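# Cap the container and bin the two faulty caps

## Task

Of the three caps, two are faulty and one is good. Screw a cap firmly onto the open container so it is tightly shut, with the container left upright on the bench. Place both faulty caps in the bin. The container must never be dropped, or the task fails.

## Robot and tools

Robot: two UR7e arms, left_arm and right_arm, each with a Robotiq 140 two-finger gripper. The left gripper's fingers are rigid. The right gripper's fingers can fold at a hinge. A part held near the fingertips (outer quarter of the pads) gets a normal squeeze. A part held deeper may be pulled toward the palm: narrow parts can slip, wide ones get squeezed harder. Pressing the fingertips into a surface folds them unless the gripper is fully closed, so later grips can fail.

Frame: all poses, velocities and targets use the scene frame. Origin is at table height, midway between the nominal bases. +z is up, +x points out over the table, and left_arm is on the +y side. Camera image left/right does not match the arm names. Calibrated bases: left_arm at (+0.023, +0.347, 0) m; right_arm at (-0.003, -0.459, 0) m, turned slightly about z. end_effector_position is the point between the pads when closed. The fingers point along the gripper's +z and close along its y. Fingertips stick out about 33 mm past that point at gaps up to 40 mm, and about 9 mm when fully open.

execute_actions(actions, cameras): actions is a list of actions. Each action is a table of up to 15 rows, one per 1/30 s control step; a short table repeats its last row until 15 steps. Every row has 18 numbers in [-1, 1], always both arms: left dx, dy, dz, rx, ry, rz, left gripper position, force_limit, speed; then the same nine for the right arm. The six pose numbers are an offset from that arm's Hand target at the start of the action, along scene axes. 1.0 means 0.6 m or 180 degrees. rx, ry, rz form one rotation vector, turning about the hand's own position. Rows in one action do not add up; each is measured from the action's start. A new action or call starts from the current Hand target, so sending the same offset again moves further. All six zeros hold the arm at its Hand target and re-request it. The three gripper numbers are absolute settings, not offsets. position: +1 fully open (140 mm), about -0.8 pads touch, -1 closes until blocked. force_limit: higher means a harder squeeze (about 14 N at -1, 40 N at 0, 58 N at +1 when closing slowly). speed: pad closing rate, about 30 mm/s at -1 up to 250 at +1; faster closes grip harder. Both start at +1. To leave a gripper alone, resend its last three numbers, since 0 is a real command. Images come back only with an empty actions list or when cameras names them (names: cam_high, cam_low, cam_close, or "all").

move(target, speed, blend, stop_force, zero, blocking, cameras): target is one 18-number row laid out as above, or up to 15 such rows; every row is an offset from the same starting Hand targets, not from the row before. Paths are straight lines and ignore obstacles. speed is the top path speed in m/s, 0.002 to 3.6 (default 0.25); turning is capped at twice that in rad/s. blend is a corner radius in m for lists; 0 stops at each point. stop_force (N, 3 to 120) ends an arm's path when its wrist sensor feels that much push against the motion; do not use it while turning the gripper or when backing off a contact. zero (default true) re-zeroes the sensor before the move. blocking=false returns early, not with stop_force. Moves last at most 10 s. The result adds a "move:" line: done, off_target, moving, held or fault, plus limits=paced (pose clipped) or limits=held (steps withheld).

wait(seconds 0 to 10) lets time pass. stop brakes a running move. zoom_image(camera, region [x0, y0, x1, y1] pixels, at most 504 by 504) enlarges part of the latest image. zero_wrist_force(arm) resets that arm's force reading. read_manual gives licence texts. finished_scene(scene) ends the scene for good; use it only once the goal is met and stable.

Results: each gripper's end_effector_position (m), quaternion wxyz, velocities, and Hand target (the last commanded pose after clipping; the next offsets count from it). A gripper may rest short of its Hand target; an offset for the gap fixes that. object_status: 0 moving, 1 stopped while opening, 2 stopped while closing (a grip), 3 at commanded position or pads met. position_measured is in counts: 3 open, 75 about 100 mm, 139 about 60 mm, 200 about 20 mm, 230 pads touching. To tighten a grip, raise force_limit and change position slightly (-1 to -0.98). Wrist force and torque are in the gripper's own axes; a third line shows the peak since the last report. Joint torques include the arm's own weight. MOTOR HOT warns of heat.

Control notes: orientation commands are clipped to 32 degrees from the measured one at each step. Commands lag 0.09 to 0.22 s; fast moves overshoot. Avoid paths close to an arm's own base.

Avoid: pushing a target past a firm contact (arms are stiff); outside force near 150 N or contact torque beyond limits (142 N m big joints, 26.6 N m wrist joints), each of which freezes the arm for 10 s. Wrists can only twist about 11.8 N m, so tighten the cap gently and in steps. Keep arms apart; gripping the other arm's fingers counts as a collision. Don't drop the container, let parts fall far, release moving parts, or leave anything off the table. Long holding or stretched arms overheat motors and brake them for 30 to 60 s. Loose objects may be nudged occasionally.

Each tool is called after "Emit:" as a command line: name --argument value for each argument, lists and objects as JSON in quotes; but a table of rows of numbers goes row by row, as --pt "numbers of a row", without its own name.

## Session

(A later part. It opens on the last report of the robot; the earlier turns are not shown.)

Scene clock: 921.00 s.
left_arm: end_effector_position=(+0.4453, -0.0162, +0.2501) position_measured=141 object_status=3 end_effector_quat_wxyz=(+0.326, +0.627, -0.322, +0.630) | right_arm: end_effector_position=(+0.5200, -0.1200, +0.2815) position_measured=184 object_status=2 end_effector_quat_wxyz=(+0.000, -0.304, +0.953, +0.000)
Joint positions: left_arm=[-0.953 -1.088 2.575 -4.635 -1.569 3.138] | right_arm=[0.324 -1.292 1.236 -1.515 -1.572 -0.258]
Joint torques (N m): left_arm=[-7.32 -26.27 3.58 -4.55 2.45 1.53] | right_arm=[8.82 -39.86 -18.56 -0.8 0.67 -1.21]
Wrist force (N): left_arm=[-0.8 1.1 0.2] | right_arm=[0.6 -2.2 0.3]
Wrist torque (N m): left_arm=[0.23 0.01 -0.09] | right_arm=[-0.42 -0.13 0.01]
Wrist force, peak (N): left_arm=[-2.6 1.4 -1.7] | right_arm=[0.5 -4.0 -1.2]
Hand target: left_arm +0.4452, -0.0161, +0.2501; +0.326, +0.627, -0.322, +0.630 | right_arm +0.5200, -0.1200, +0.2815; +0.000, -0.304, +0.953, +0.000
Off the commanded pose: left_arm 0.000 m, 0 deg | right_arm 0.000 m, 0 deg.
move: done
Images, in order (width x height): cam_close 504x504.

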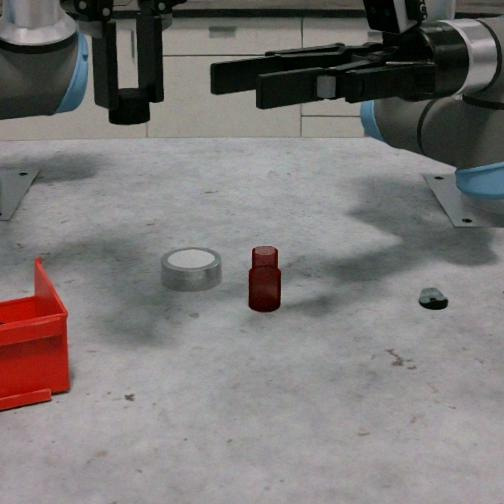

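Emit:
move --pt "0.175 0.4433 0.133 0.5366 -0.089 -0.3841 -0.1 -1 -0.5 -0.2 -0.1333 -0.0525 0 0 0.94 -1 -1 -1" --pt "-0.124 0.0255 -0.0833 0.0905 -0.0081 -0.4522 -0.1 -1 -0.5 -0.2 -0.1333 -0.0525 0 0 0.94 -1 -1 -1" --speed 0.3 --cameras '["cam_close","cam_high"]'

Scene clock: 965.23 s.
left_arm: end_effector_position=(+0.3708, -0.0008, +0.2001) position_measured=141 object_status=3 end_effector_quat_wxyz=(-0.568, -0.296, +0.734, -0.225) | right_arm: end_effector_position=(+0.4000, -0.2000, +0.2500) position_measured=184 object_status=2 end_effector_quat_wxyz=(+0.000, +0.977, +0.213, +0.000)
Joint positions: left_arm=[-0.473 -1.169 1.694 -1.195 -2.722 5.652] | right_arm=[0.253 -1.646 1.71 -1.636 -1.57 -3.282]
Joint torques (N m): left_arm=[-6.83 -30.86 -24.88 0.21 -3.19 1.81] | right_arm=[-8.77 -33.89 -16.56 -4.76 2.02 -1.49]
Wrist force (N): left_arm=[-1.4 0.6 0.9] | right_arm=[0.6 -2.2 0.5]
Wrist torque (N m): left_arm=[0.10 0.08 -0.03] | right_arm=[-0.42 -0.12 0.05]
Wrist force, peak (N): left_arm=[1.4 3.3 3.0] | right_arm=[0.9 -2.2 0.7]
Hand target: left_arm +0.3708, -0.0008, +0.2001; -0.569, -0.296, +0.734, -0.225 | right_arm +0.4000, -0.2000, +0.2500; +0.000, +0.977, +0.213, +0.000
Off the commanded pose: left_arm 0.000 m, 0 deg | right_arm 0.000 m, 0 deg.
move: done
Images, in order (width x height): cam_high 504x504, cam_close 504x504.

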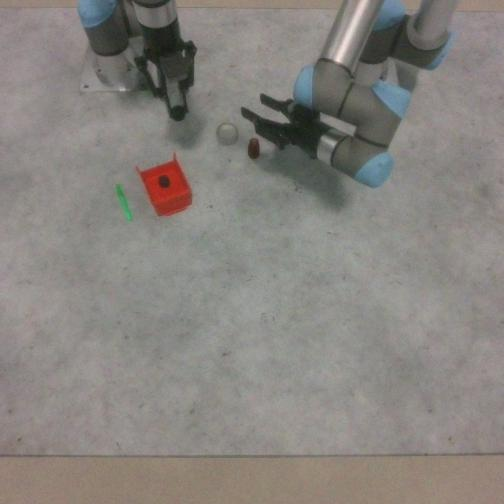

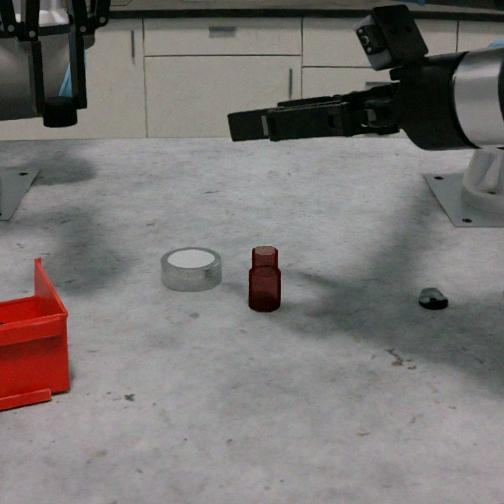

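Emit:
move --pt "0 0 -0.25 0 0 0 -0.1 -1 -0.5 0 0 0 0 0 0 -1 -1 -1" --pt "0 0 -0.2926 0 0 0 -0.1 -1 -0.5 0 0 0 0 0 0 -1 -1 -1" --pt "0 0 -0.2926 0 0 0 -1 -1 -1 0 0 0 0 0 0 -1 -1 -1" --speed '[0.15,0.06,0.06]' --cameras '["cam_close"]'

Emit:
zoom_image --camera "cam_close" --region '[200, 180, 340, 320]'

Scene clock: 977.17 s.
left_arm: end_effector_position=(+0.3708, -0.0008, +0.0245) position_measured=182 object_status=2 end_effector_quat_wxyz=(-0.569, -0.296, +0.734, -0.225) | right_arm: end_effector_position=(+0.4000, -0.2000, +0.2500) position_measured=184 object_status=2 end_effector_quat_wxyz=(+0.000, +0.977, +0.213, +0.000)
Joint positions: left_arm=[-0.473 -0.89 1.808 -1.586 -2.723 5.653] | right_arm=[0.253 -1.646 1.71 -1.636 -1.57 -3.282]
Joint torques (N m): left_arm=[-6.69 -34.19 -6.78 -2.61 -2.98 -2.26] | right_arm=[-9.31 -35.93 -15.26 -4.76 1.66 -1.29]
Wrist force (N): left_arm=[1.3 1.2 -0.4] | right_arm=[0.5 -1.5 0.5]
Wrist torque (N m): left_arm=[0.23 0.14 0.13] | right_arm=[-0.28 -0.10 0.06]
Wrist force, peak (N): left_arm=[-2.7 1.1 1.4] | right_arm=[0.8 -2.1 0.7]
Hand target: left_arm +0.3708, -0.0008, +0.0245; -0.569, -0.296, +0.734, -0.225 | right_arm +0.4000, -0.2000, +0.2500; +0.000, +0.977, +0.213, +0.000
Off the commanded pose: left_arm 0.000 m, 0 deg | right_arm 0.000 m, 0 deg.
move: done
Images, in order (width x height): cam_close 504x504.

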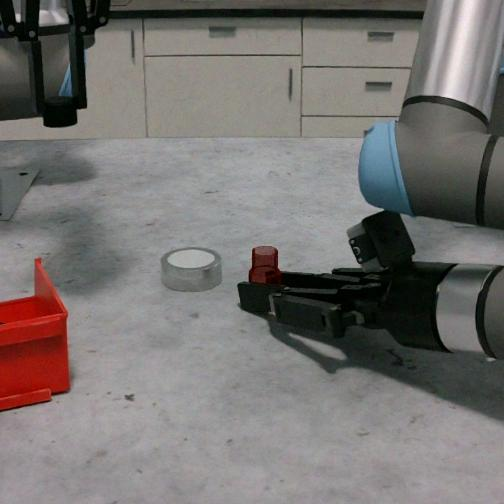

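Scaled by 3.600 from the camera's 504x504 image, which has a finer 720x720 frame.

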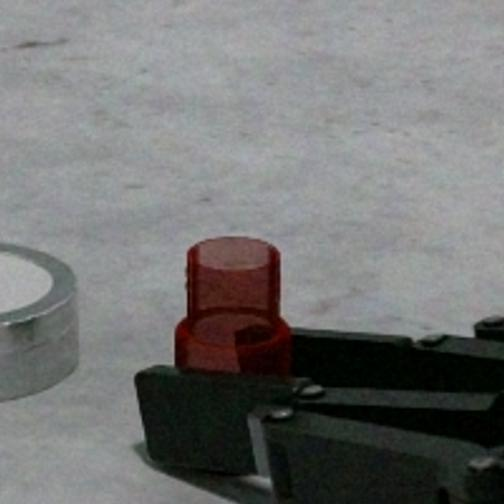

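Emit:
move --pt "0 0 0 0 0 0 -0.98 1 -1 -0.0692 0.3103 -0.15 0 0 0.94 -1 -1 -1" --pt "0 0 0 0 0 0 -0.98 1 -1 -0.0692 0.3103 -0.2233 0 0 0.94 -1 -1 -1" --speed '[0.3,0.1]' --cameras '["cam_close"]'

Emit:
zoom_image --camera "cam_close" --region '[200, 180, 340, 320]'

Scene clock: 1002.23 s.
left_arm: end_effector_position=(+0.3708, -0.0008, +0.0245) position_measured=185 object_status=2 end_effector_quat_wxyz=(-0.569, -0.296, +0.734, -0.225) | right_arm: end_effector_position=(+0.3585, -0.0138, +0.1162) position_measured=184 object_status=2 end_effector_quat_wxyz=(+0.000, -0.120, +0.993, +0.000)
Joint positions: left_arm=[-0.473 -0.89 1.808 -1.586 -2.723 5.653] | right_arm=[0.619 -1.345 1.736 -1.961 -1.571 -5.869]
Joint torques (N m): left_arm=[-7.14 -34.01 -7.75 -1.47 1 -2.32] | right_arm=[4.65 -20.43 -15.16 -4.79 0.4 -0.29]
Wrist force (N): left_arm=[4.1 1.2 -2.2] | right_arm=[0.3 -1.8 0.8]
Wrist torque (N m): left_arm=[0.21 0.04 0.16] | right_arm=[-0.36 -0.07 0.05]
Wrist force, peak (N): left_arm=[5.1 1.6 -2.1] | right_arm=[0.4 -2.0 1.3]
Hand target: left_arm +0.3708, -0.0008, +0.0245; -0.569, -0.296, +0.734, -0.225 | right_arm +0.3585, -0.0138, +0.1160; +0.000, -0.120, +0.993, +0.000
Off the commanded pose: left_arm 0.000 m, 0 deg | right_arm 0.000 m, 0 deg.
move: done
Images, in order (width x height): cam_close 504x504.

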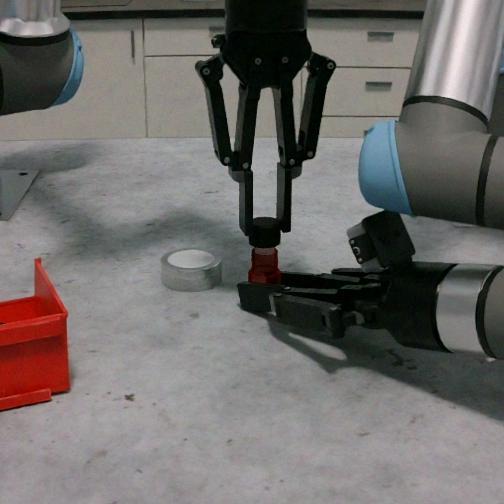

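Scaled by 3.600 from the camera's 504x504 image, which has a finer 720x720 frame.

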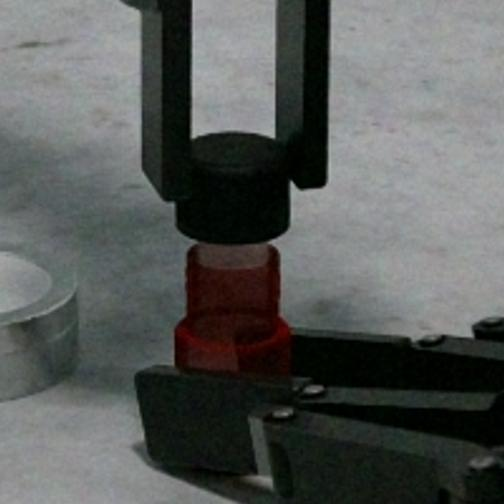

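Emit:
move --target '[0,0,0,0,0,0,-0.98,1,-1, 0,0,-0.042,0,0,0,-1,-1,-1]' --speed 0.012 --stop_force 4 --cameras '["cam_close"]'

Emit:
zoom_image --camera "cam_close" --region '[200, 180, 340, 320]'

Scene clock: 1010.63 s.
left_arm: end_effector_position=(+0.3708, -0.0008, +0.0245) position_measured=185 object_status=2 end_effector_quat_wxyz=(-0.569, -0.296, +0.734, -0.225) | right_arm: end_effector_position=(+0.3585, -0.0138, +0.0908) position_measured=184 object_status=2 end_effector_quat_wxyz=(+0.000, -0.120, +0.993, +0.000)
Joint positions: left_arm=[-0.473 -0.89 1.808 -1.586 -2.723 5.653] | right_arm=[0.619 -1.32 1.775 -2.024 -1.571 -5.869]
Joint torques (N m): left_arm=[-5.74 -34.46 -7.04 -0.63 0.88 -2.18] | right_arm=[-0.6 -21.23 -11.51 -3.67 1.57 1.06]
Wrist force (N): left_arm=[3.6 2.2 0.5] | right_arm=[-2.9 -1.8 -0.2]
Wrist torque (N m): left_arm=[0.22 0.04 0.23] | right_arm=[-0.36 -0.07 0.04]
Wrist force, peak (N): left_arm=[5.1 1.6 -2.6] | right_arm=[-2.8 -2.4 -1.0]
Hand target: left_arm +0.3708, -0.0008, +0.0245; -0.569, -0.296, +0.734, -0.225 | right_arm +0.3585, -0.0138, +0.0908; +0.000, -0.120, +0.993, +0.000
Off the commanded pose: left_arm 0.000 m, 0 deg | right_arm 0.000 m, 0 deg.
move: done
Images, in order (width x height): cam_close 504x504.

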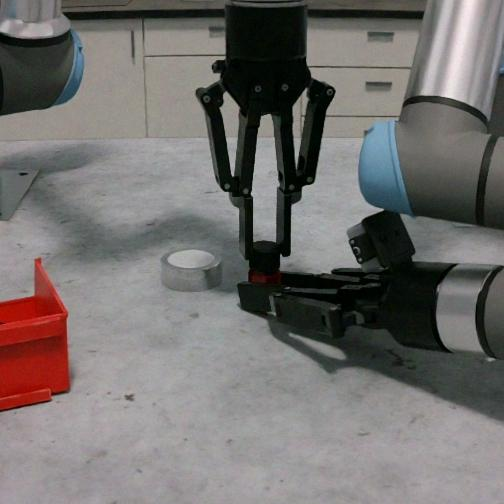

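Scaled by 3.600 from the camera's 504x504 image, which has a finer 720x720 frame.

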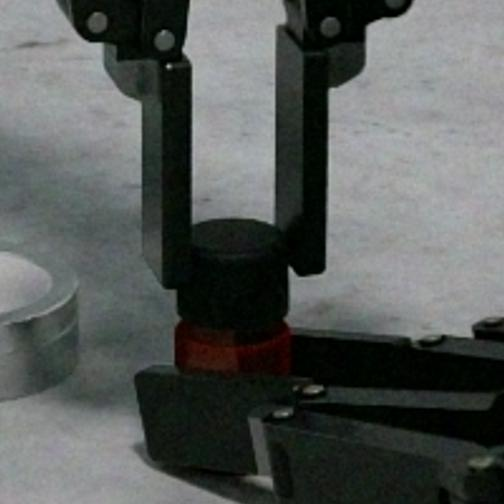

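Emit:
move --target '[0,0,0,0,0,0,-0.98,1,-1, 0,0,-0.02,0,0,0,-1,-1,-1]' --speed 0.01 --stop_force 4 --zero false --cameras '["cam_close"]'

Emit:
zoom_image --camera "cam_close" --region '[220, 210, 310, 300]'

Scene clock: 1024.60 s.
left_arm: end_effector_position=(+0.3708, -0.0008, +0.0245) position_measured=185 object_status=2 end_effector_quat_wxyz=(-0.569, -0.296, +0.734, -0.225) | right_arm: end_effector_position=(+0.3585, -0.0138, +0.0875) position_measured=184 object_status=2 end_effector_quat_wxyz=(+0.000, -0.120, +0.993, +0.000)
Joint positions: left_arm=[-0.473 -0.89 1.808 -1.586 -2.723 5.653] | right_arm=[0.619 -1.317 1.78 -2.033 -1.571 -5.869]
Joint torques (N m): left_arm=[-1.88 -34.31 -7.29 -0.03 0.94 -2.27] | right_arm=[-0.28 -45.35 -27.5 0.23 1.7 0.73]
Wrist force (N): left_arm=[4.5 2.7 1.5] | right_arm=[-4.8 -1.5 0.9]
Wrist torque (N m): left_arm=[0.23 0.00 0.23] | right_arm=[-0.37 -0.08 0.04]
Wrist force, peak (N): left_arm=[5.5 3.2 3.6] | right_arm=[-3.4 -1.1 -10.1]
Hand target: left_arm +0.3708, -0.0008, +0.0245; -0.569, -0.296, +0.734, -0.225 | right_arm +0.3585, -0.0138, +0.0875; +0.000, -0.120, +0.993, +0.000 (not the last commanded pose)
Off the commanded pose: left_arm 0.000 m, 0 deg | right_arm 0.009 m, 0 deg.
move: contact (right_arm)
Images, in order (width x height): cam_close 504x504.

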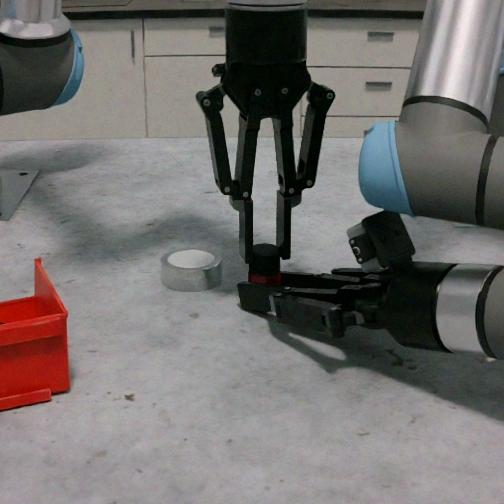

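Scaled by 5.600 from the camera's 504x504 image, which has a finer 720x720 frame.

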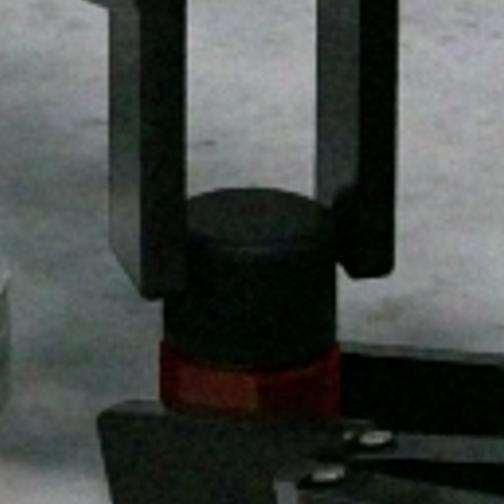

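Emit:
move --pt "0 0 -0.0012 0 0 -0.5 -0.98 1 -1 0 0 -0.0012 0 0 -0.5 -1 -1 -1" --pt "0 0 -0.0012 0 0 -0.98 -0.98 1 -1 0 0 -0.0022 0 0 -0.98 -1 -1 -1" --speed 0.4 --cameras '["cam_close"]'

Scene clock: 1049.60 s.
left_arm: end_effector_position=(+0.3704, -0.0025, +0.0258) position_measured=185 object_status=2 end_effector_quat_wxyz=(-0.600, -0.074, +0.795, -0.054) | right_arm: end_effector_position=(+0.3585, -0.0138, +0.0871) position_measured=184 object_status=2 end_effector_quat_wxyz=(+0.000, +0.301, +0.954, +0.000)
Joint positions: left_arm=[-0.621 -0.671 1.276 -0.997 -2.336 6.003] | right_arm=[0.619 -1.316 1.78 -2.034 -1.57 -5.018]
Joint torques (N m): left_arm=[-0.92 -36.15 -2.53 -8.24 -1.54 -2.39] | right_arm=[8.93 -22.26 -31.91 -2.36 -1.63 1.61]
Wrist force (N): left_arm=[40.3 8.0 -29.5] | right_arm=[2.0 -7.2 -0.1]
Wrist torque (N m): left_arm=[-0.04 0.35 0.17] | right_arm=[-0.27 -0.09 -0.15]
Wrist force, peak (N): left_arm=[40.3 8.0 -29.5] | right_arm=[17.3 37.4 -2.6]
Hand target: left_arm +0.3704, -0.0025, +0.0258; -0.600, -0.074, +0.795, -0.054 (not the last commanded pose) | right_arm +0.3585, -0.0138, +0.0871; +0.000, +0.301, +0.954, +0.000 (not the last commanded pose)
Off the commanded pose: left_arm 0.003 m, 143 deg | right_arm 0.001 m, 128 deg.
move: held (left_arm; a check stopped the path), off_target (right_arm; braked when a check withheld steps of left_arm); path passed 0 of 2 targets; limits=held
pose unreachable (left arm): on one or more control steps of this call, first in action 0 (counted from 0), this arm could not follow its commanded pose, so it was not sent that pose on those steps. It may still have moved: this result reports where it is.
cause: moving toward the commanded pose would bring a part of the arm too close to another arm (a part of this arm just beyond joint 3 (elbow) and the right arm's gripper, at the place that arm is still heading or pushing toward).
Images, in order (width x height): cam_close 504x504.

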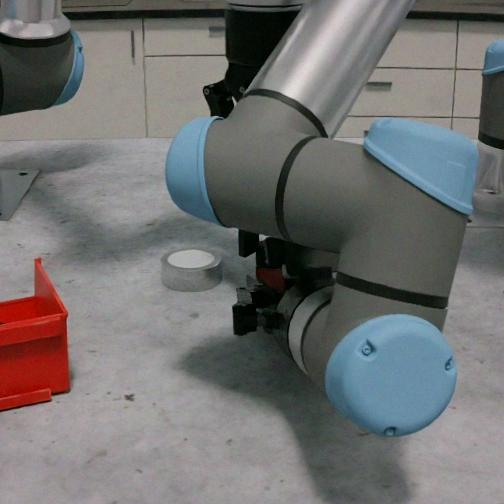

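Emit:
move --target '[0,0,0,0,0,0,-0.98,1,-1, 0,0,0,0,0,0,-0.145,-1,-0.5]' --speed 0.05 --cameras '["cam_close","cam_high","cam_low"]'

Scene clock: 1087.47 s.
left_arm: end_effector_position=(+0.3704, -0.0025, +0.0258) position_measured=185 object_status=2 end_effector_quat_wxyz=(-0.600, -0.074, +0.795, -0.054) | right_arm: end_effector_position=(+0.3585, -0.0138, +0.0871) position_measured=147 object_status=0 end_effector_quat_wxyz=(+0.000, +0.301, +0.954, +0.000)
Joint positions: left_arm=[-0.621 -0.671 1.276 -0.997 -2.336 6.002] | right_arm=[0.619 -1.316 1.78 -2.034 -1.57 -5.018]
Joint torques (N m): left_arm=[-1.92 -36.36 -3.54 -8.45 -0.23 -1.84] | right_arm=[7.6 -22.66 -23.39 -2.36 -1.75 1.27]
Wrist force (N): left_arm=[41.5 7.4 -22.6] | right_arm=[3.1 -0.7 0.3]
Wrist torque (N m): left_arm=[0.00 0.16 0.04] | right_arm=[-0.11 -0.64 -0.06]
Wrist force, peak (N): left_arm=[39.5 7.4 -26.8] | right_arm=[1.4 -6.9 0.2]
Hand target: left_arm +0.3704, -0.0025, +0.0258; -0.600, -0.074, +0.795, -0.054 | right_arm +0.3585, -0.0138, +0.0871; +0.000, +0.301, +0.954, +0.000
Off the commanded pose: left_arm 0.000 m, 0 deg | right_arm 0.000 m, 0 deg.
move: done

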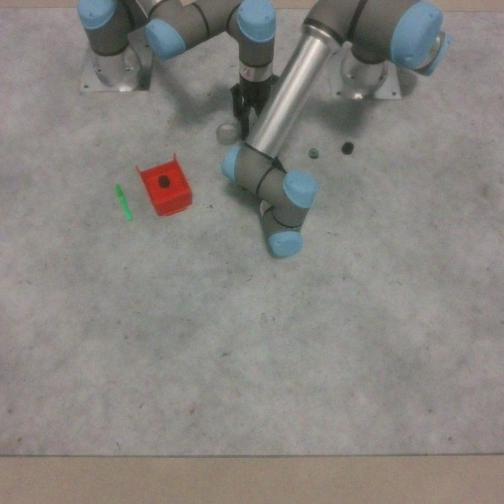

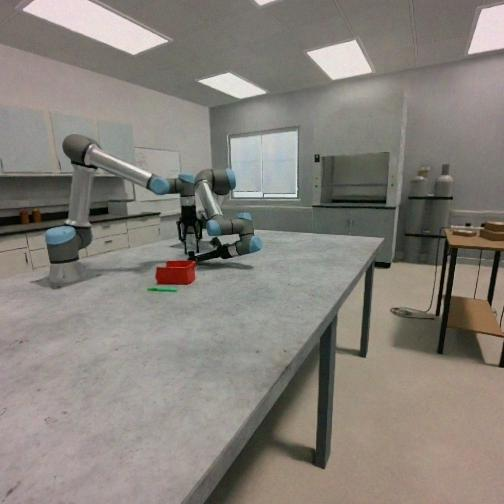

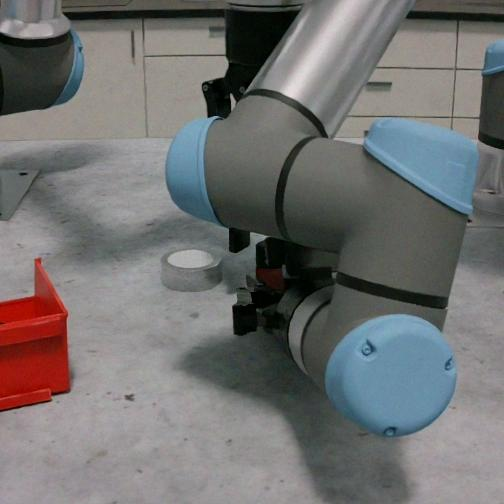

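Emit:
move --target '[0.0007,0.0028,0.0045,-0.0024,0.0073,0.184,-0.98,1,-1, 0,0,0,0,0,0,-0.145,-1,-0.5]' --speed 0.08 --cameras '["cam_close"]'

Emit:
zoom_image --camera "cam_close" --region '[200, 180, 340, 320]'

Scene clock: 1115.53 s.
left_arm: end_effector_position=(+0.3708, -0.0009, +0.0285) position_measured=185 object_status=2 end_effector_quat_wxyz=(-0.569, -0.296, +0.734, -0.225) | right_arm: end_effector_position=(+0.3585, -0.0138, +0.0871) position_measured=147 object_status=3 end_effector_quat_wxyz=(+0.000, +0.301, +0.954, +0.000)
Joint positions: left_arm=[-0.474 -0.898 1.807 -1.577 -2.722 5.653] | right_arm=[0.619 -1.316 1.78 -2.034 -1.57 -5.018]
Joint torques (N m): left_arm=[7.72 -46.55 -7.92 -2.41 -3.43 -2.34] | right_arm=[8.65 -25.72 -14.3 -1.16 -1.66 1.65]
Wrist force (N): left_arm=[-1.0 3.3 1.8] | right_arm=[2.6 -0.7 1.0]
Wrist torque (N m): left_arm=[0.66 -0.07 0.08] | right_arm=[-0.11 -0.54 -0.06]
Wrist force, peak (N): left_arm=[41.9 7.0 -22.7] | right_arm=[3.5 -0.7 0.8]
Hand target: left_arm +0.3708, -0.0009, +0.0285; -0.569, -0.296, +0.734, -0.225 | right_arm +0.3585, -0.0138, +0.0871; +0.000, +0.301, +0.954, +0.000
Off the commanded pose: left_arm 0.000 m, 0 deg | right_arm 0.000 m, 0 deg.
move: done
Images, in order (width x height): cam_close 504x504.

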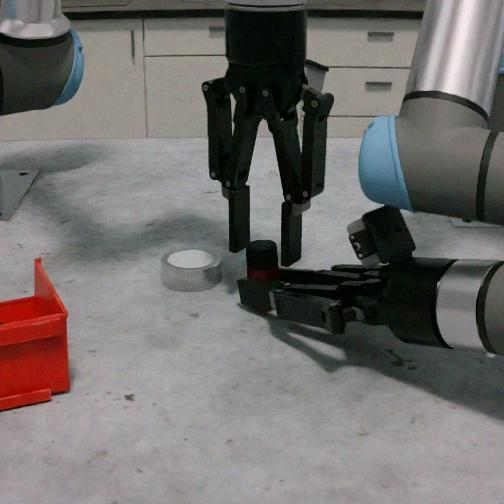

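Scaled by 3.600 from the camera's 504x504 image, which has a finer 720x720 frame.

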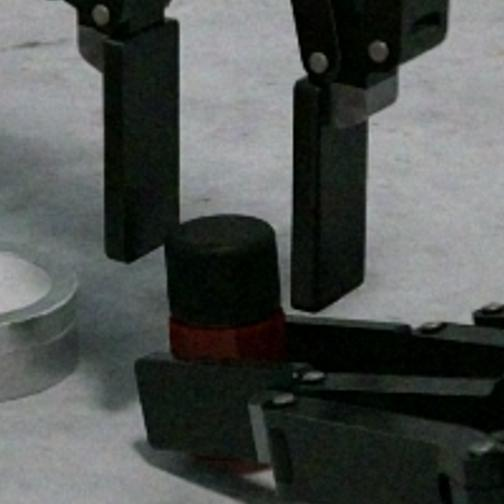

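Emit:
move --target '[0,0,-0.008,0,0,0,-0.98,1,-1, 0,0,0,0,0,0,-0.145,-1,-0.5]' --speed 0.005 --stop_force 4

Scene clock: 1131.37 s.
left_arm: end_effector_position=(+0.3708, -0.0008, +0.0259) position_measured=185 object_status=2 end_effector_quat_wxyz=(-0.569, -0.296, +0.734, -0.225) | right_arm: end_effector_position=(+0.3585, -0.0138, +0.0871) position_measured=147 object_status=3 end_effector_quat_wxyz=(+0.000, +0.301, +0.954, +0.000)
Joint positions: left_arm=[-0.474 -0.893 1.807 -1.583 -2.722 5.652] | right_arm=[0.619 -1.316 1.78 -2.034 -1.57 -5.018]
Joint torques (N m): left_arm=[7.38 -45.12 -12.51 0.28 1.46 -1.71] | right_arm=[6.92 -27.77 -14.26 -0.74 -1.7 1.55]
Wrist force (N): left_arm=[1.9 3.1 2.0] | right_arm=[3.2 -0.8 0.5]
Wrist torque (N m): left_arm=[0.62 0.17 0.09] | right_arm=[-0.13 -0.65 -0.06]
Wrist force, peak (N): left_arm=[9.1 5.0 -1.9] | right_arm=[3.3 -0.7 1.0]
Hand target: left_arm +0.3708, -0.0009, +0.0259; -0.569, -0.296, +0.734, -0.225 (not the last commanded pose) | right_arm +0.3585, -0.0138, +0.0871; +0.000, +0.301, +0.954, +0.000
Off the commanded pose: left_arm 0.002 m, 0 deg | right_arm 0.000 m, 0 deg.
move: contact (left_arm)

Emit:
move --target '[0,0,0,0,0,0,-0.38,-1,-1, 0,0,0,0,0,0,-0.145,-1,-0.5]' --speed 0.05 --cameras '["cam_close"]'

Emit:
zoom_image --camera "cam_close" --region '[200, 180, 340, 320]'

Scene clock: 1142.43 s.
left_arm: end_effector_position=(+0.3708, -0.0008, +0.0259) position_measured=177 object_status=3 end_effector_quat_wxyz=(-0.569, -0.296, +0.734, -0.225) | right_arm: end_effector_position=(+0.3585, -0.0138, +0.0871) position_measured=147 object_status=3 end_effector_quat_wxyz=(+0.000, +0.301, +0.954, +0.000)
Joint positions: left_arm=[-0.474 -0.893 1.807 -1.583 -2.722 5.652] | right_arm=[0.619 -1.316 1.78 -2.034 -1.57 -5.018]
Joint torques (N m): left_arm=[3.21 -45.56 -20.57 0.28 -0.13 1.68] | right_arm=[8.16 -28.41 -13.5 -1 -1.69 1.41]
Wrist force (N): left_arm=[-2.1 2.8 1.5] | right_arm=[3.2 -0.5 0.7]
Wrist torque (N m): left_arm=[0.57 0.20 0.09] | right_arm=[-0.08 -0.66 -0.07]
Wrist force, peak (N): left_arm=[2.3 3.4 2.1] | right_arm=[3.3 -0.8 1.1]
Hand target: left_arm +0.3708, -0.0009, +0.0259; -0.569, -0.296, +0.734, -0.225 | right_arm +0.3585, -0.0138, +0.0871; +0.000, +0.301, +0.954, +0.000
Off the commanded pose: left_arm 0.000 m, 0 deg | right_arm 0.000 m, 0 deg.
move: done
Images, in order (width x height): cam_close 504x504.

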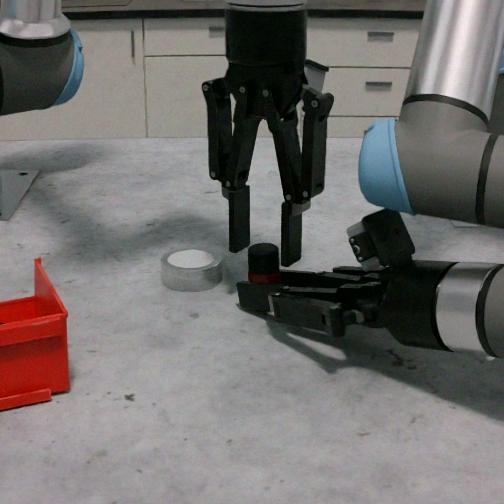

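Scaled by 3.600 from the camera's 504x504 image, which has a finer 720x720 frame.

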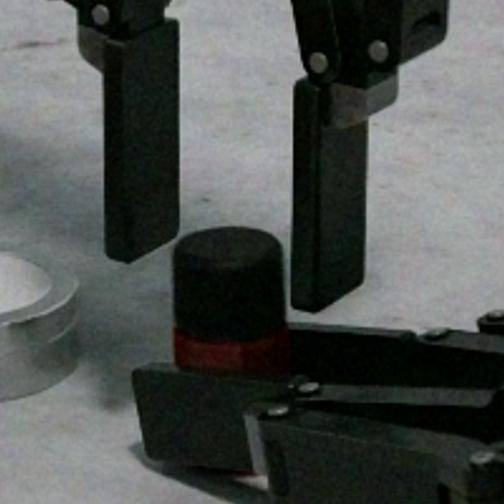

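Emit:
move --pt "0 0 -0.0023 0 0 0 -0.38 -1 -1 0 0 0 0 0 0 -0.145 -1 -0.5" --pt "0 0 -0.0023 0 0 0 -1 -1 -1 0 0 0 0 0 0 -0.145 -1 -0.5" --pt "0 0 -0.0023 0 0 0 -0.98 1 -1 0 0 0 0 0 0 -0.145 -1 -0.5" --speed 0.01 --cameras '["cam_close"]'

Emit:
zoom_image --camera "cam_close" --region '[200, 180, 340, 320]'

Scene clock: 1155.07 s.
left_arm: end_effector_position=(+0.3708, -0.0009, +0.0245) position_measured=185 object_status=0 end_effector_quat_wxyz=(-0.569, -0.296, +0.734, -0.225) | right_arm: end_effector_position=(+0.3585, -0.0138, +0.0871) position_measured=147 object_status=3 end_effector_quat_wxyz=(+0.000, +0.301, +0.954, +0.000)
Joint positions: left_arm=[-0.474 -0.89 1.808 -1.586 -2.722 5.652] | right_arm=[0.619 -1.316 1.78 -2.034 -1.57 -5.018]
Joint torques (N m): left_arm=[-1.06 -31.54 -5.52 -2.72 -1.74 0.51] | right_arm=[7.45 -29.91 -15.37 -0.89 -1.55 1.64]
Wrist force (N): left_arm=[6.6 2.9 -3.3] | right_arm=[3.0 -0.5 0.9]
Wrist torque (N m): left_arm=[0.61 0.00 0.20] | right_arm=[-0.08 -0.62 -0.06]
Wrist force, peak (N): left_arm=[7.5 3.0 -3.4] | right_arm=[3.3 -0.8 0.8]
Hand target: left_arm +0.3708, -0.0009, +0.0245; -0.569, -0.296, +0.734, -0.225 | right_arm +0.3585, -0.0138, +0.0871; +0.000, +0.301, +0.954, +0.000
Off the commanded pose: left_arm 0.000 m, 0 deg | right_arm 0.000 m, 0 deg.
move: done
Images, in order (width x height): cam_close 504x504.

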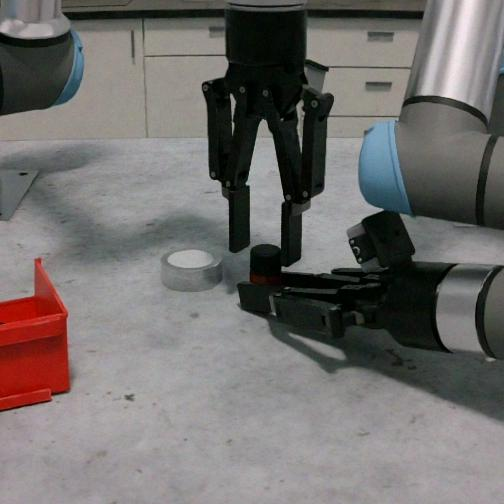

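Scaled by 3.600 from the camera's 504x504 image, which has a finer 720x720 frame.

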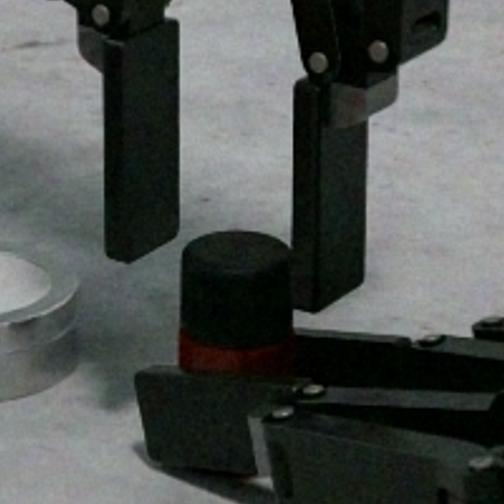

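Emit:
move --pt "0 0 0 0 0 0 -0.98 1 -1 0 0 0 0 0 0 -1 -1 -1" --pt "0 0 0 0 0 0 -0.98 1 -1 0 0 -0.0008 0 0 -0.49 -1 -1 -1" --pt "0 0 0 0 0 0 -0.98 1 -1 0 0 -0.0016 0 0 -0.98 -1 -1 -1" --speed 0.4 --cameras '["cam_close"]'

Emit:
zoom_image --camera "cam_close" --region '[200, 180, 340, 320]'

Scene clock: 1169.70 s.
left_arm: end_effector_position=(+0.3708, -0.0009, +0.0245) position_measured=185 object_status=2 end_effector_quat_wxyz=(-0.569, -0.296, +0.734, -0.225) | right_arm: end_effector_position=(+0.3585, -0.0138, +0.0861) position_measured=185 object_status=2 end_effector_quat_wxyz=(+0.000, +0.963, -0.271, +0.000)
Joint positions: left_arm=[-0.474 -0.89 1.808 -1.586 -2.722 5.652] | right_arm=[0.619 -1.316 1.783 -2.039 -1.571 -1.939]
Joint torques (N m): left_arm=[0.44 -33.69 -16.75 -1.57 2.36 -1.45] | right_arm=[4.18 -22.46 -24.07 3.16 -6.46 1.62]
Wrist force (N): left_arm=[8.8 -6.7 14.3] | right_arm=[-4.9 -17.4 2.6]
Wrist torque (N m): left_arm=[0.37 -0.37 -0.22] | right_arm=[0.32 -0.58 -0.30]
Wrist force, peak (N): left_arm=[13.3 2.3 15.8] | right_arm=[13.2 15.5 -10.6]
Hand target: left_arm +0.3708, -0.0009, +0.0245; -0.569, -0.296, +0.734, -0.225 | right_arm +0.3585, -0.0138, +0.0861; +0.000, +0.963, -0.271, +0.000
Off the commanded pose: left_arm 0.000 m, 0 deg | right_arm 0.000 m, 0 deg.
move: done
Images, in order (width x height): cam_close 504x504.

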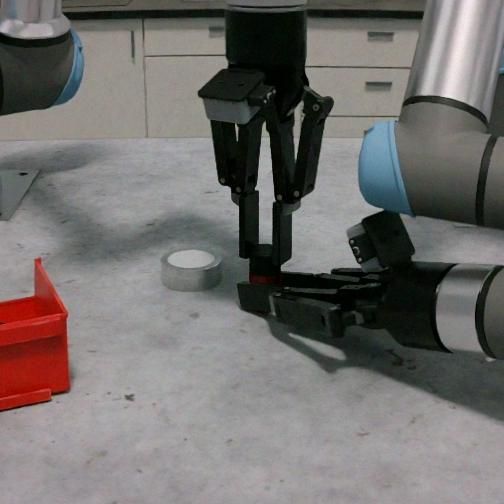

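Scaled by 3.600 from the camera's 504x504 image, which has a finer 720x720 frame.

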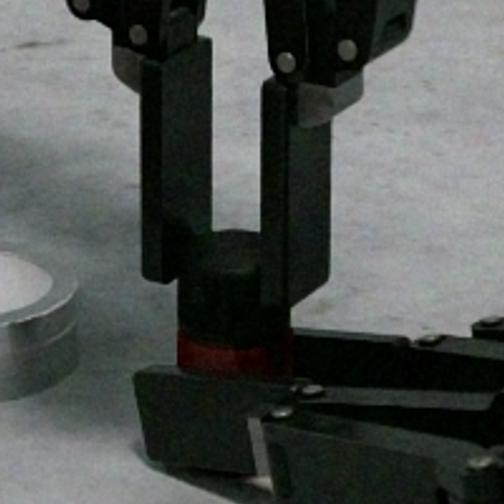

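Emit:
move --target '[0,0,0,0,0,0,-0.98,1,-1, 0.0006,0.0017,0,0,0,0,-1,-1,-1]' --speed 0.01

Emit:
move --target '[0,0,0,0,0,0,-0.98,1,-1, 0,0,0.015,0,0,0,-1,-1,-1]' --speed 0.006 --stop_force 6 --cameras '["cam_close"]'

Emit:
zoom_image --camera "cam_close" --region '[200, 180, 340, 320]'

Scene clock: 1186.20 s.
left_arm: end_effector_position=(+0.3708, -0.0008, +0.0245) position_measured=185 object_status=2 end_effector_quat_wxyz=(-0.569, -0.296, +0.734, -0.225) | right_arm: end_effector_position=(+0.3588, -0.0129, +0.0861) position_measured=185 object_status=2 end_effector_quat_wxyz=(+0.000, +0.963, -0.271, +0.000)
Joint positions: left_arm=[-0.474 -0.89 1.808 -1.586 -2.722 5.652] | right_arm=[0.62 -1.314 1.781 -2.038 -1.571 -1.938]
Joint torques (N m): left_arm=[0.68 -36.86 -18 0.38 2.68 1.49] | right_arm=[7.61 -22.74 -28.58 -0.15 -2.68 1.62]
Wrist force (N): left_arm=[4.1 -1.6 2.8] | right_arm=[-0.2 -3.1 -0.9]
Wrist torque (N m): left_arm=[0.64 0.00 0.09] | right_arm=[-0.04 -0.49 -0.08]
Wrist force, peak (N): left_arm=[9.9 -6.7 14.8] | right_arm=[-5.2 -17.6 2.4]
Hand target: left_arm +0.3708, -0.0009, +0.0245; -0.569, -0.296, +0.734, -0.225 | right_arm +0.3588, -0.0128, +0.0861; +0.000, +0.963, -0.271, +0.000
Off the commanded pose: left_arm 0.000 m, 0 deg | right_arm 0.000 m, 0 deg.
move: done

Scene clock: 1188.63 s.
left_arm: end_effector_position=(+0.3708, -0.0009, +0.0245) position_measured=185 object_status=2 end_effector_quat_wxyz=(-0.569, -0.296, +0.734, -0.225) | right_arm: end_effector_position=(+0.3588, -0.0128, +0.0951) position_measured=185 object_status=2 end_effector_quat_wxyz=(+0.000, +0.963, -0.271, +0.000)
Joint positions: left_arm=[-0.474 -0.89 1.808 -1.586 -2.722 5.652] | right_arm=[0.62 -1.323 1.767 -2.016 -1.571 -1.938]
Joint torques (N m): left_arm=[1.42 -38.21 -16.72 -0.2 -1.36 1.93] | right_arm=[4.8 -47 -30.16 -0.72 1.3 1.57]
Wrist force (N): left_arm=[4.4 2.2 -0.5] | right_arm=[2.4 -1.0 1.0]
Wrist torque (N m): left_arm=[0.67 0.14 0.19] | right_arm=[-0.19 -0.49 -0.05]
Wrist force, peak (N): left_arm=[6.8 1.3 2.5] | right_arm=[1.1 -2.5 4.5]
Hand target: left_arm +0.3708, -0.0009, +0.0245; -0.569, -0.296, +0.734, -0.225 | right_arm +0.3588, -0.0128, +0.0951; +0.000, +0.963, -0.271, +0.000
Off the commanded pose: left_arm 0.000 m, 0 deg | right_arm 0.000 m, 0 deg.
move: done
Images, in order (width x height): cam_close 504x504.

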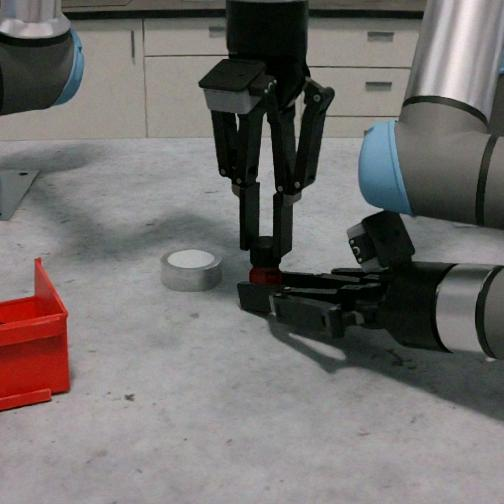

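Scaled by 3.600 from the camera's 504x504 image, which has a finer 720x720 frame.

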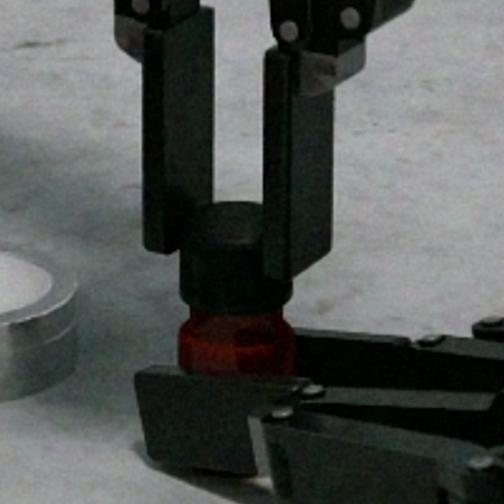

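Emit:
move --pt "0 0 0 0 0 0 -0.98 1 -1 0 0 0.2 0 0 0 -1 -1 -1" --pt "0 0 0 0 0 0 -0.98 1 -1 0.2053 -0.4087 0.1248 0 0 -0.2017 -1 -1 -1" --pt "0 0 0 0 0 0 -0.1 -1 -0.5 0.2053 -0.4087 -0.0652 0 0 -0.2017 -1 -1 -1" --speed '[0.25,0.3,0.15]' --blend '[0.03,0,0]' --cameras '["cam_close","cam_high"]'

Scene clock: 1288.13 s.
left_arm: end_effector_position=(+0.3708, -0.0009, +0.0245) position_measured=141 object_status=0 end_effector_quat_wxyz=(-0.569, -0.296, +0.734, -0.225) | right_arm: end_effector_position=(+0.4820, -0.2580, +0.0560) position_measured=185 object_status=2 end_effector_quat_wxyz=(+0.000, +0.830, -0.557, +0.000)
Joint positions: left_arm=[-0.474 -0.89 1.808 -1.586 -2.722 5.652] | right_arm=[0.101 -1.386 1.961 -2.146 -1.571 -1.824]
Joint torques (N m): left_arm=[0.95 -41.23 -14.26 -2.24 -1.28 1.96] | right_arm=[10.39 4.12 2.72 -4.06 3.92 1.38]
Wrist force (N): left_arm=[-2.2 2.1 1.8] | right_arm=[4.2 10.5 -53.1]
Wrist torque (N m): left_arm=[0.41 0.24 0.09] | right_arm=[-1.40 -0.55 -0.10]
Wrist force, peak (N): left_arm=[5.8 2.5 -0.4] | right_arm=[-2.5 24.8 -115.1]
Hand target: left_arm +0.3708, -0.0009, +0.0245; -0.569, -0.296, +0.734, -0.225 | right_arm +0.4820, -0.2580, +0.0560; +0.000, +0.830, -0.557, +0.000
Off the commanded pose: left_arm 0.000 m, 0 deg | right_arm 0.000 m, 0 deg.
move: done
Images, in order (width x height): cam_high 504x504, cam_close 504x504.

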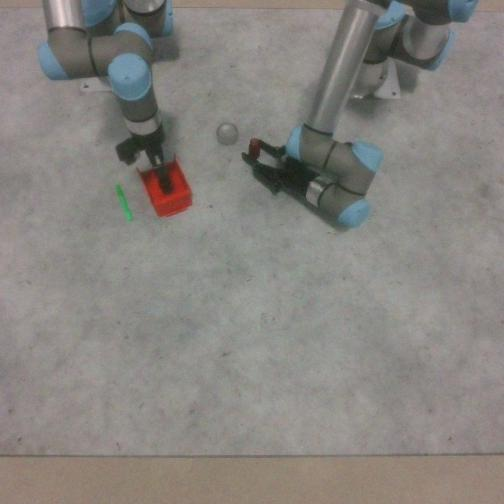

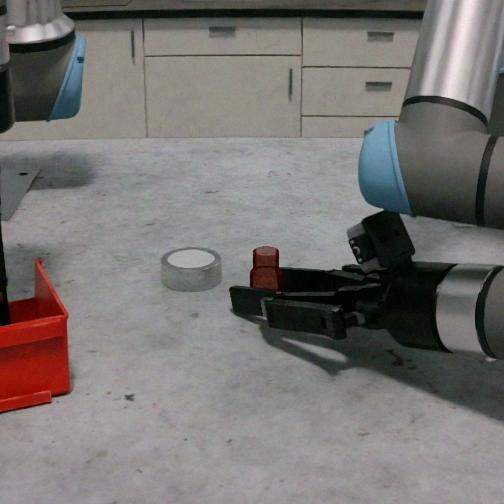

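Emit:
move --target '[0,0,0,0,0,0,-0.1,-1,-0.5, 0,0,0.025,0,0,0,-1,-1,-1]' --speed 0.05 --cameras '["cam_high"]'

Emit:
zoom_image --camera "cam_high" --region '[110, 130, 210, 230]'

Scene clock: 1296.33 s.
left_arm: end_effector_position=(+0.3708, -0.0009, +0.0245) position_measured=141 object_status=3 end_effector_quat_wxyz=(-0.569, -0.296, +0.734, -0.225) | right_arm: end_effector_position=(+0.4820, -0.2580, +0.0709) position_measured=185 object_status=2 end_effector_quat_wxyz=(+0.000, +0.830, -0.557, +0.000)
Joint positions: left_arm=[-0.474 -0.89 1.808 -1.586 -2.722 5.652] | right_arm=[0.101 -1.406 1.94 -2.106 -1.571 -1.824]
Joint torques (N m): left_arm=[1.22 -40.96 -13.69 -2.22 -1.13 1.87] | right_arm=[5.6 -42.02 -29.08 -0.89 -1.65 1.17]
Wrist force (N): left_arm=[-2.3 2.1 1.5] | right_arm=[1.0 -0.2 0.0]
Wrist torque (N m): left_arm=[0.42 0.25 0.08] | right_arm=[-0.02 -0.23 -0.06]
Wrist force, peak (N): left_arm=[-2.7 2.6 2.0] | right_arm=[4.6 10.6 -53.6]
Hand target: left_arm +0.3708, -0.0009, +0.0245; -0.569, -0.296, +0.734, -0.225 | right_arm +0.4820, -0.2580, +0.0710; +0.000, +0.830, -0.557, +0.000
Off the commanded pose: left_arm 0.000 m, 0 deg | right_arm 0.000 m, 0 deg.
move: done
Images, in order (width x height): cam_high 504x504.

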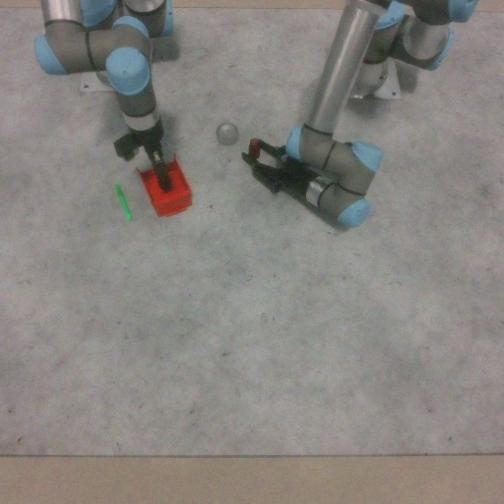

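Scaled by 5.040 from the camera's 504x504 image, which has a finer 720x720 frame.

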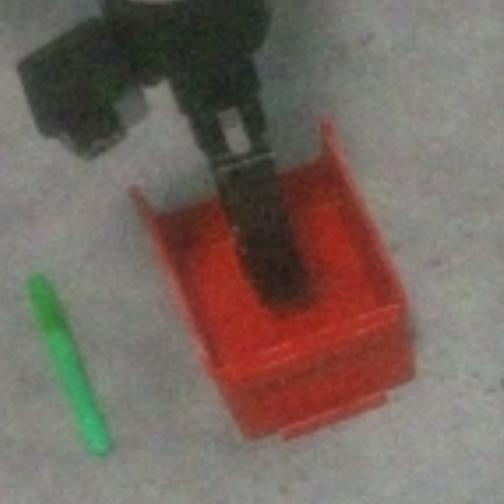

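Emit:
move --target '[0,0,0,0,0,0,-0.1,-1,-0.5, 0.008,0.0025,-0.025,0,0,0,-1,-1,-1]' --speed 0.015 --stop_force 5

Emit:
move --pt "0 0 0 0 0 0 -0.1 -1 -0.5 0 0 0 0 0 0 -0.2 -1 -0.7" --pt "0 0 0.25 0 0 0 -0.1 -1 -0.5 0 0 0.2 0 0 0 -0.2 -1 -0.7" --speed 0.2 --cameras '["cam_close","cam_high"]'

Emit:
zoom_image --camera "cam_high" --region '[110, 130, 210, 230]'

Scene clock: 1319.50 s.
left_arm: end_effector_position=(+0.3708, -0.0009, +0.0245) position_measured=141 object_status=3 end_effector_quat_wxyz=(-0.569, -0.296, +0.734, -0.225) | right_arm: end_effector_position=(+0.4855, -0.2569, +0.0601) position_measured=185 object_status=2 end_effector_quat_wxyz=(+0.000, +0.830, -0.557, +0.000)
Joint positions: left_arm=[-0.474 -0.89 1.808 -1.586 -2.722 5.652] | right_arm=[0.102 -1.383 1.945 -2.133 -1.571 -1.823]
Joint torques (N m): left_arm=[0.9 -41.61 -12.17 -2.23 -1.01 1.82] | right_arm=[-7.84 -43.22 -28.38 -0.96 -1.49 -1.19]
Wrist force (N): left_arm=[-2.4 2.3 1.8] | right_arm=[1.1 -0.1 -1.0]
Wrist torque (N m): left_arm=[0.46 0.26 0.08] | right_arm=[0.02 -0.25 -0.06]
Wrist force, peak (N): left_arm=[-2.7 2.6 2.0] | right_arm=[0.9 1.9 -14.5]
Hand target: left_arm +0.3708, -0.0009, +0.0245; -0.569, -0.296, +0.734, -0.225 | right_arm +0.4855, -0.2569, +0.0601; +0.000, +0.830, -0.557, +0.000 (not the last commanded pose)
Off the commanded pose: left_arm 0.000 m, 0 deg | right_arm 0.004 m, 0 deg.
move: contact (right_arm)

Scene clock: 1321.67 s.
left_arm: end_effector_position=(+0.3708, -0.0009, +0.1744) position_measured=141 object_status=3 end_effector_quat_wxyz=(-0.569, -0.296, +0.734, -0.225) | right_arm: end_effector_position=(+0.4855, -0.2569, +0.1801) position_measured=154 object_status=3 end_effector_quat_wxyz=(+0.000, +0.830, -0.557, +0.000)
Joint positions: left_arm=[-0.474 -1.136 1.722 -1.254 -2.722 5.652] | right_arm=[0.102 -1.499 1.744 -1.817 -1.571 -1.823]
Joint torques (N m): left_arm=[7.65 -42.35 -25.29 0.37 0.83 1.84] | right_arm=[-9.64 -40.41 -32.89 -0.79 -2 -1.39]
Wrist force (N): left_arm=[-2.1 2.0 2.0] | right_arm=[1.3 -0.4 0.1]
Wrist torque (N m): left_arm=[0.40 0.22 -0.05] | right_arm=[-0.05 -0.28 -0.04]
Wrist force, peak (N): left_arm=[-3.7 2.3 1.9] | right_arm=[0.5 -2.1 -6.1]
Hand target: left_arm +0.3708, -0.0009, +0.1745; -0.569, -0.296, +0.734, -0.225 | right_arm +0.4855, -0.2569, +0.1801; +0.000, +0.830, -0.557, +0.000
Off the commanded pose: left_arm 0.000 m, 0 deg | right_arm 0.000 m, 0 deg.
move: done
Images, in order (width x height): cam_high 504x504, cam_close 504x504.

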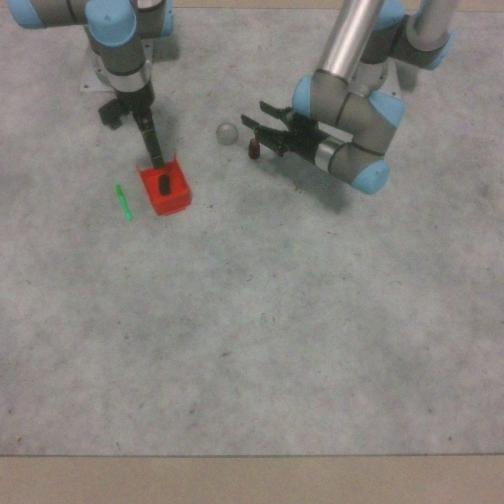

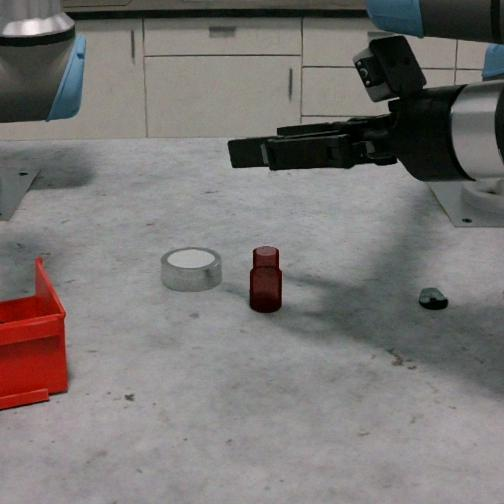

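Scaled by 5.040 from the camera's 504x504 image, which has a finer 720x720 frame.

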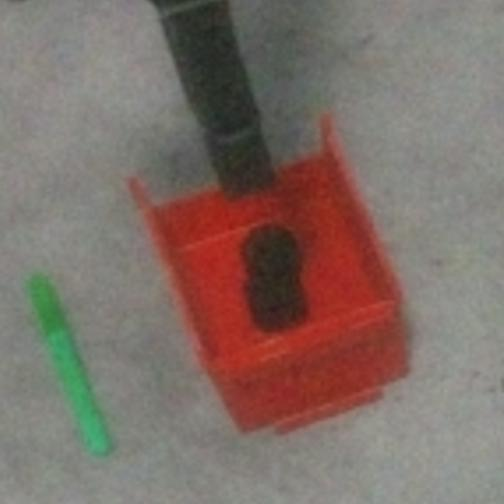

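Emit:
move --target '[0.2987,0.4182,0.2592,0.2656,-0.321,-0.0376,-0.1,-1,-0.5, -0.1092,0.1615,0.1165,0,0,0.574,-0.145,-1,0]' --speed 0.35

Scene clock: 1370.57 s.
left_arm: end_effector_position=(+0.5500, +0.2500, +0.3300) position_measured=141 object_status=3 end_effector_quat_wxyz=(-0.004, -0.309, +0.951, -0.001) | right_arm: end_effector_position=(+0.4200, -0.1600, +0.2500) position_measured=147 object_status=3 end_effector_quat_wxyz=(+0.000, +0.952, +0.305, +0.000)
Joint positions: left_arm=[-0.429 -1.494 1.352 -1.425 -1.577 5.225] | right_arm=[0.319 -1.55 1.617 -1.638 -1.57 -3.408]
Joint torques (N m): left_arm=[-6.16 -33.62 -16.38 -4.68 2.22 -2.36] | right_arm=[8.87 -16.1 -33 -0.79 1.84 -1.31]
Wrist force (N): left_arm=[1.1 3.7 2.8] | right_arm=[1.2 -0.1 -0.4]
Wrist torque (N m): left_arm=[0.59 -0.31 0.36] | right_arm=[0.03 -0.25 0.06]
Wrist force, peak (N): left_arm=[0.6 4.4 3.3] | right_arm=[1.9 -0.3 -0.2]
Hand target: left_arm +0.5501, +0.2501, +0.3300; -0.004, -0.309, +0.951, -0.001 | right_arm +0.4200, -0.1600, +0.2500; +0.000, +0.952, +0.306, +0.000
Off the commanded pose: left_arm 0.000 m, 0 deg | right_arm 0.000 m, 0 deg.
move: done

Emit:
move --target '[-0.3667,0.7167,0.033,0,0,0.305,-0.1,-1,-0.5, -0.125,0.6717,-0.2333,0,0,0,-0.02,-1,0]' --speed 0.35 --cameras '["cam_high","cam_close"]'

Emit:
zoom_image --camera "cam_high" --region '[300, 80, 400, 180]'

Scene clock: 1417.67 s.
left_arm: end_effector_position=(+0.3300, +0.6800, +0.3498) position_measured=141 object_status=3 end_effector_quat_wxyz=(+0.003, +0.712, -0.702, +0.002) | right_arm: end_effector_position=(+0.3450, +0.2430, +0.1101) position_measured=131 object_status=3 end_effector_quat_wxyz=(-0.001, +0.952, +0.306, +0.000)
Joint positions: left_arm=[0.533 -1.688 1.491 -1.369 -1.577 5.229] | right_arm=[0.904 -0.84 0.989 -1.72 -1.57 -2.823]
Joint torques (N m): left_arm=[8.68 -12.49 -30.07 -1.35 -1.99 2.17] | right_arm=[8.5 -45.47 -32.19 -0.86 -1.89 1.59]
Wrist force (N): left_arm=[0.9 4.3 3.4] | right_arm=[1.3 -0.1 -0.5]
Wrist torque (N m): left_arm=[0.73 -0.24 0.19] | right_arm=[0.00 -0.25 -0.06]
Wrist force, peak (N): left_arm=[-0.5 5.3 3.3] | right_arm=[1.8 -1.6 0.2]
Hand target: left_arm +0.3300, +0.6801, +0.3498; +0.003, +0.713, -0.702, +0.002 | right_arm +0.3450, +0.2430, +0.1100; +0.000, +0.952, +0.306, +0.000
Off the commanded pose: left_arm 0.000 m, 0 deg | right_arm 0.000 m, 0 deg.
move: done
Images, in order (width x height): cam_high 504x504, cam_close 504x504.

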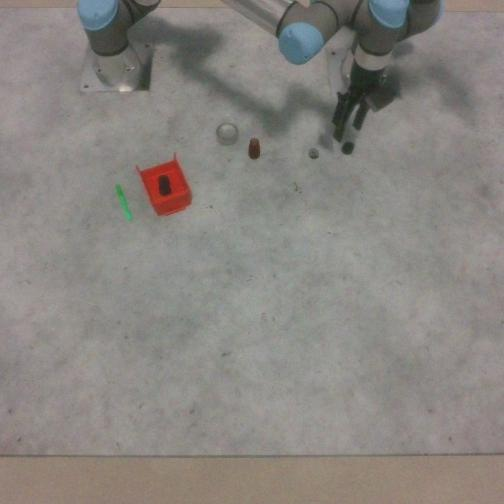

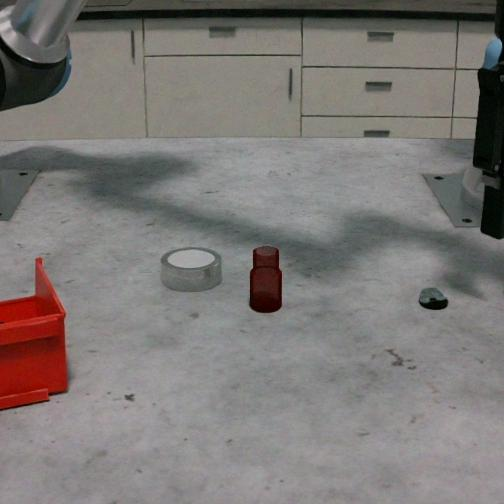

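Scaled by 5.040 from the camera's 504x504 image, which has a finer 720x720 frame.

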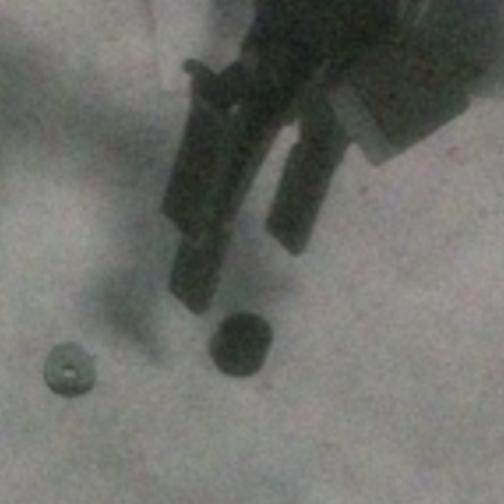

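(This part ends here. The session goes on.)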